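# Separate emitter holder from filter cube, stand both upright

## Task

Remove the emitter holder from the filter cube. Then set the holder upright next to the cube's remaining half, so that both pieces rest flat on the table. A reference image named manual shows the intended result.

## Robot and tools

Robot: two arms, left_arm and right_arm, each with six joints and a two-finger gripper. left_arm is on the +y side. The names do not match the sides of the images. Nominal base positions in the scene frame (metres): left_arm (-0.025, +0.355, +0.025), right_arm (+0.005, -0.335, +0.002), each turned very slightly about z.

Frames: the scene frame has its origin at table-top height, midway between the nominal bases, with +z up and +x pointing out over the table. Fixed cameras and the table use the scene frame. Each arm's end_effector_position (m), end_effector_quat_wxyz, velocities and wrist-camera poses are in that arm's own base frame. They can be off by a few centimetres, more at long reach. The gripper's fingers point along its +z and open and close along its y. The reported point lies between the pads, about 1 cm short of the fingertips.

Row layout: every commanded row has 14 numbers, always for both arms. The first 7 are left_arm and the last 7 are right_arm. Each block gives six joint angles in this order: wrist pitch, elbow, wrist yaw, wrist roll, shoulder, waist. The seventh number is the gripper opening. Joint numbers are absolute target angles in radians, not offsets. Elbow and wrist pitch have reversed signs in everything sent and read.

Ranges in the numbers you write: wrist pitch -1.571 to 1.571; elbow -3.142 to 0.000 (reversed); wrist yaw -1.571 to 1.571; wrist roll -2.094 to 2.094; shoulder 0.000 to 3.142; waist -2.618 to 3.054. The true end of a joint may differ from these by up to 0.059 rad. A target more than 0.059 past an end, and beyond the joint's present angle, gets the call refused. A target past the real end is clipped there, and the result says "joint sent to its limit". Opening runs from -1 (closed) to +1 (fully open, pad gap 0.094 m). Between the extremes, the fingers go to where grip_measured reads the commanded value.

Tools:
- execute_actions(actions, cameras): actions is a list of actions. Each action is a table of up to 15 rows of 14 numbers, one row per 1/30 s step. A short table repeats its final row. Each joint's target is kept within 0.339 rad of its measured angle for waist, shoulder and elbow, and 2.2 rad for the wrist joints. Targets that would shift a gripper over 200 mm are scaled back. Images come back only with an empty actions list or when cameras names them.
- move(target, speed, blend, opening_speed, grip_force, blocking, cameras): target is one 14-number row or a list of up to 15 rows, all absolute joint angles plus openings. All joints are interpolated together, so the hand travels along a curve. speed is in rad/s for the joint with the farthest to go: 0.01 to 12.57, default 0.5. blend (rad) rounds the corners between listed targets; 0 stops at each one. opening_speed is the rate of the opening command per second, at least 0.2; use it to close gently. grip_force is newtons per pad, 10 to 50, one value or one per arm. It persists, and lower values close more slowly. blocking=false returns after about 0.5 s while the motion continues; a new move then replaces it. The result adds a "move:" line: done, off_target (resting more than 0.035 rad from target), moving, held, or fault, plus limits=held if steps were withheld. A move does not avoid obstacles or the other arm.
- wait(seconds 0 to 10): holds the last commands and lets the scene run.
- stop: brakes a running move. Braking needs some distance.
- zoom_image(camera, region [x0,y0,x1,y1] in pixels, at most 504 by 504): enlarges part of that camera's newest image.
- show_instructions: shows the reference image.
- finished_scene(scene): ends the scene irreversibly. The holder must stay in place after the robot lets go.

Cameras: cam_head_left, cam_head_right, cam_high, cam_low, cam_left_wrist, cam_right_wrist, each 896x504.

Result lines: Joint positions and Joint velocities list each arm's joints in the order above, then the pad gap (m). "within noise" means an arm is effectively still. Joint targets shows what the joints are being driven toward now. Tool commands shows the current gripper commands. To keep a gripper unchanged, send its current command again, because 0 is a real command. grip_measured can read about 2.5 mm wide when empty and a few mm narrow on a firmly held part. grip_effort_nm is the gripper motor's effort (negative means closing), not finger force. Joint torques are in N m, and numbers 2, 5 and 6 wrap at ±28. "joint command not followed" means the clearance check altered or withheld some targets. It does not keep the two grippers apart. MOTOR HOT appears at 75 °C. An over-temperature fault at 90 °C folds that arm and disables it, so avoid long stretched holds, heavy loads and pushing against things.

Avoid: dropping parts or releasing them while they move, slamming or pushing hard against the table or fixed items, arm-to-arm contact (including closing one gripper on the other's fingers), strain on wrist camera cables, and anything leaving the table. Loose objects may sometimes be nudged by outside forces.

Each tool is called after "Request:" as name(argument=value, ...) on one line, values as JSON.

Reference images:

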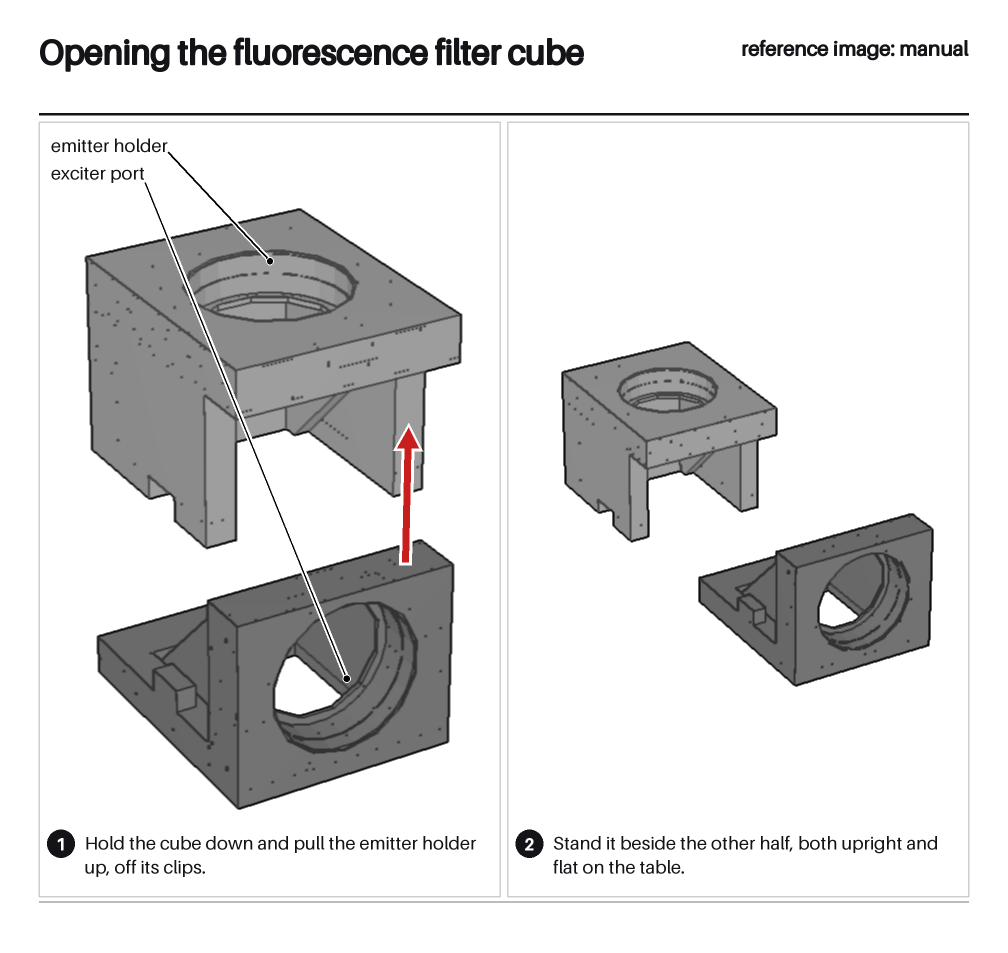

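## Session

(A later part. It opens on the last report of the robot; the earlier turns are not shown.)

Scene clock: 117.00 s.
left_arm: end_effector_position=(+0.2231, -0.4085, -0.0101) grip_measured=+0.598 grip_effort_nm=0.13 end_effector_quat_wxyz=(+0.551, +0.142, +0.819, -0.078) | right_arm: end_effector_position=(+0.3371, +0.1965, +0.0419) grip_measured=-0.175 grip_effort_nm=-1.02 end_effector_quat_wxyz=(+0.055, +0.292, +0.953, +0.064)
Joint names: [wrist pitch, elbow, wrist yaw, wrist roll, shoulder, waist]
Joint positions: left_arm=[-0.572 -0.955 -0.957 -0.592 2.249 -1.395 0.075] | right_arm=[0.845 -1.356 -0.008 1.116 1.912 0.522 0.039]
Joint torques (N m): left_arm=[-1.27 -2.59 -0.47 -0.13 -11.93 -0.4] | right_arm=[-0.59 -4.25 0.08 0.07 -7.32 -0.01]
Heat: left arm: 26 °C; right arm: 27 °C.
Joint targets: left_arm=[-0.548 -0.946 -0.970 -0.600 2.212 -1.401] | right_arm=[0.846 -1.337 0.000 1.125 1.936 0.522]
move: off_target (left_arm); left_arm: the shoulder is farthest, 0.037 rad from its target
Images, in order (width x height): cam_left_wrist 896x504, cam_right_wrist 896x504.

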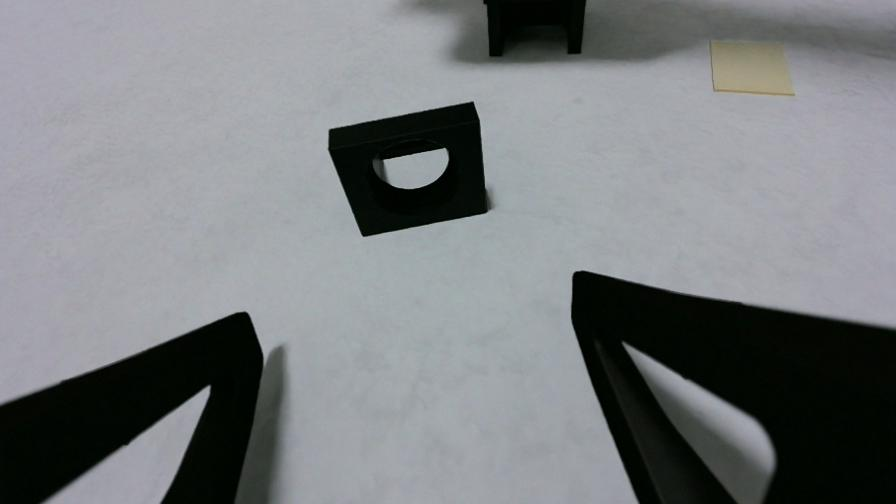

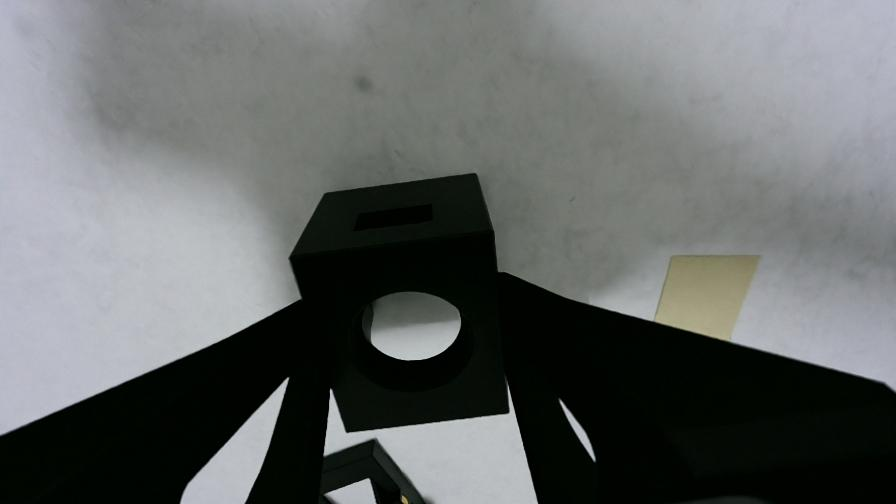

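Request:
move(target=[[-0.548, -0.946, -0.970, -0.600, 2.212, -1.401, 0.6, 0.848, -1.343, 0, 1.125, 1.930, 0.522, 0.4], [-0.548, -0.946, -0.970, -0.600, 2.212, -1.401, 0.6, 1.106, -1.565, 0, 1.125, 1.826, 0.522, 0.4]], speed=[0.1, 0.3], opening_speed=0.7, cameras=["all"])

Request:
zoom_image(camera="cam_low", region=[400, 220, 520, 300])

Request:
zoom_image(camera="cam_left_wrist", region=[300, 0, 640, 240])

Scene clock: 120.77 s.
left_arm: end_effector_position=(+0.2231, -0.4085, -0.0101) grip_measured=+0.598 grip_effort_nm=0.13 end_effector_quat_wxyz=(+0.551, +0.142, +0.819, -0.078) | right_arm: end_effector_position=(+0.3387, +0.1974, +0.1079) grip_measured=+0.397 grip_effort_nm=0.14 end_effector_quat_wxyz=(+0.061, +0.291, +0.952, +0.071)
Joint names: [wrist pitch, elbow, wrist yaw, wrist roll, shoulder, waist]
Joint positions: left_arm=[-0.572 -0.955 -0.957 -0.592 2.249 -1.395 0.075] | right_arm=[1.073 -1.544 -0.008 1.117 1.855 0.522 0.066]
Joint torques (N m): left_arm=[-1.28 -2.61 -0.47 -0.1 -11.89 -0.39] | right_arm=[-0.34 -8.21 0.08 0.07 -11.48 0.01]
Heat: left arm: 26 °C; right arm: 27 °C.
Joint targets: left_arm=[-0.548 -0.946 -0.970 -0.600 2.212 -1.401] | right_arm=[1.106 -1.565 0.000 1.125 1.826 0.522]
move: off_target (left_arm); left_arm: the shoulder is farthest, 0.037 rad from its target

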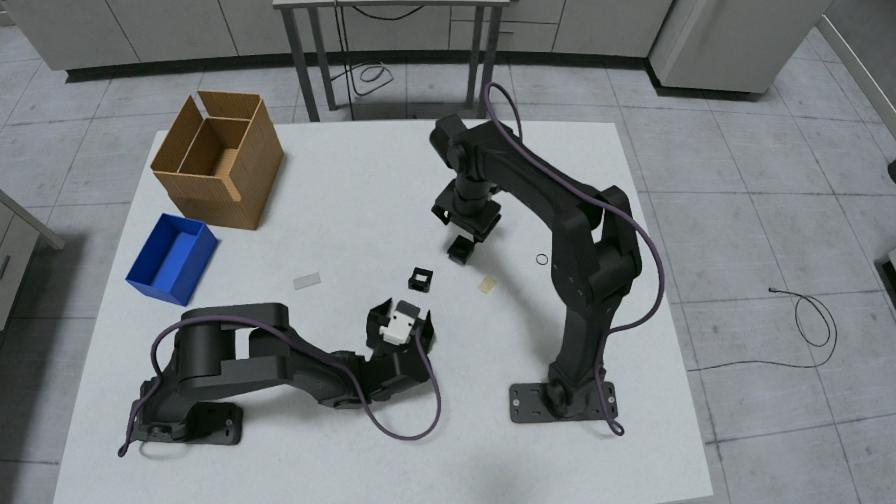

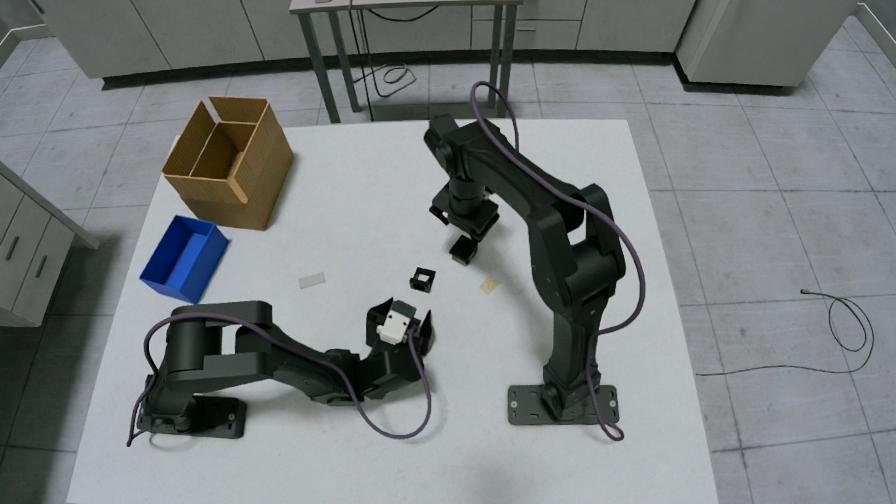

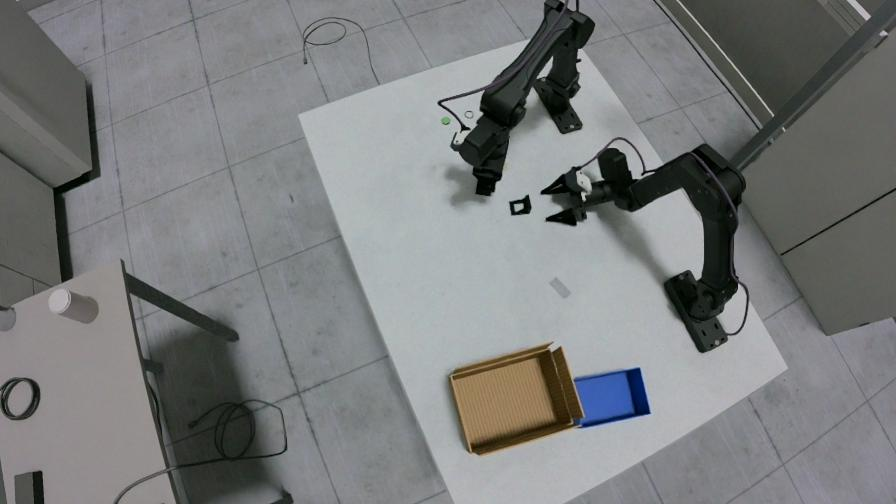

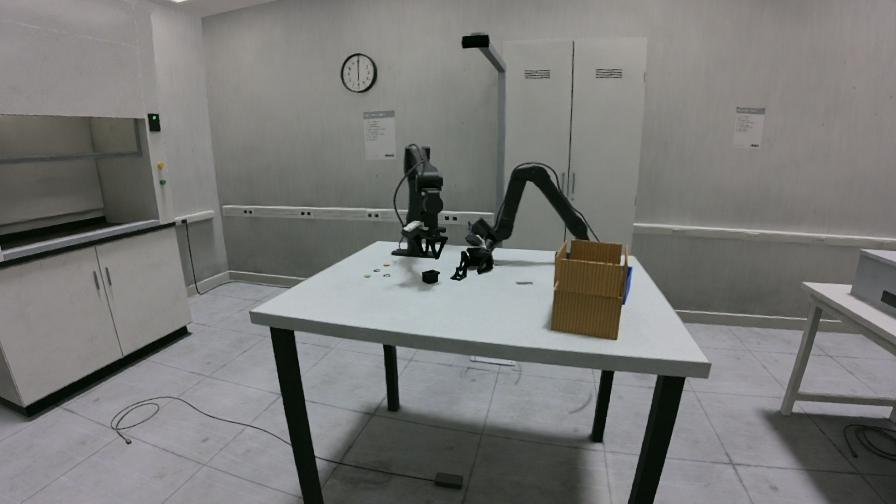

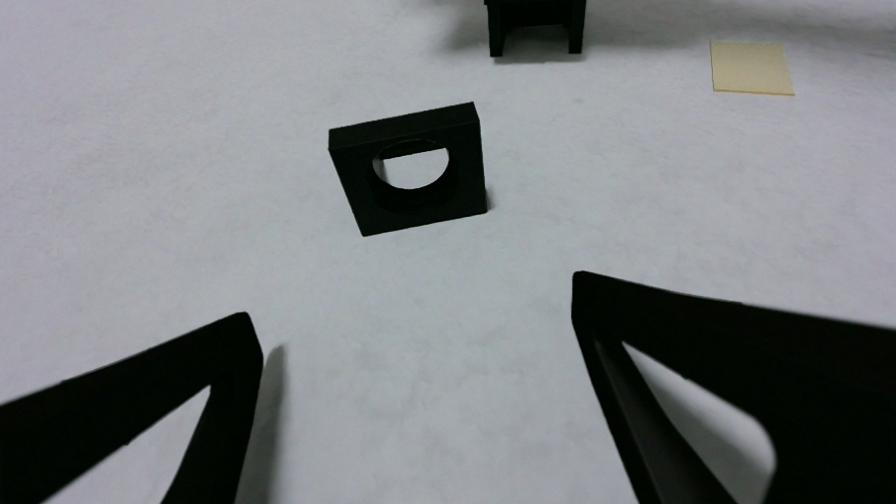

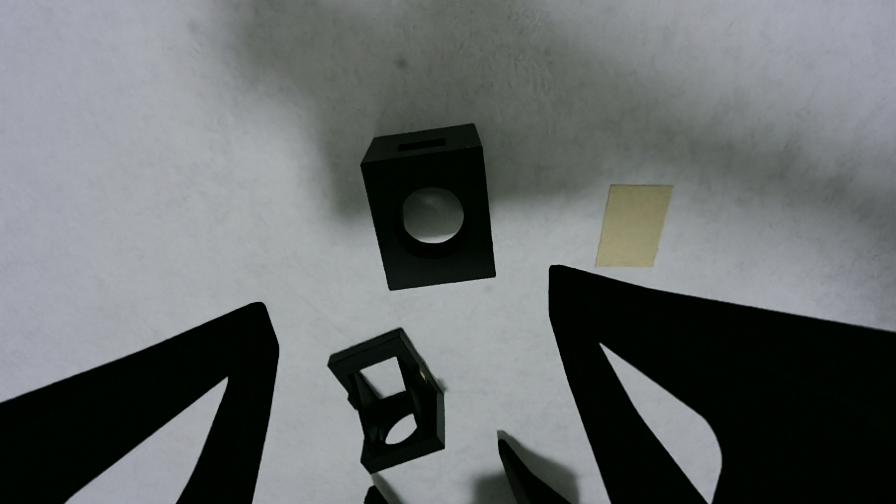

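Scaled by 4.200 from the camera's 896x504 image, which has a finer 1280x720 frame.

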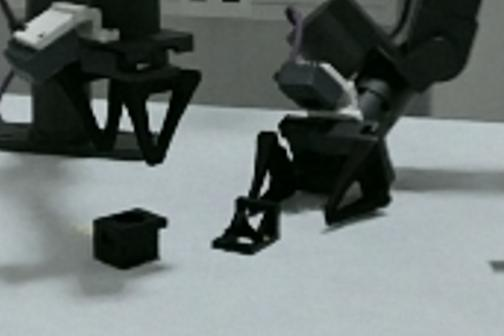

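Scaled by 1.482 from the camera's 896x504 image, which has a finer 1280x720 frame.

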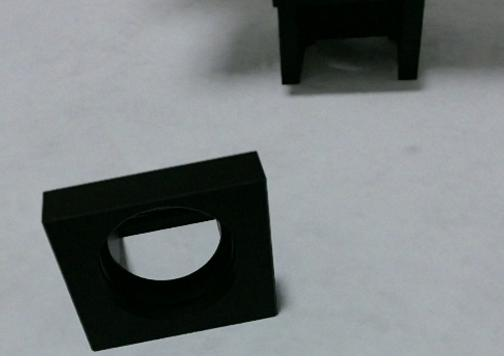

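Request:
finished_scene(scene=1)

The scene is finished: the task was done.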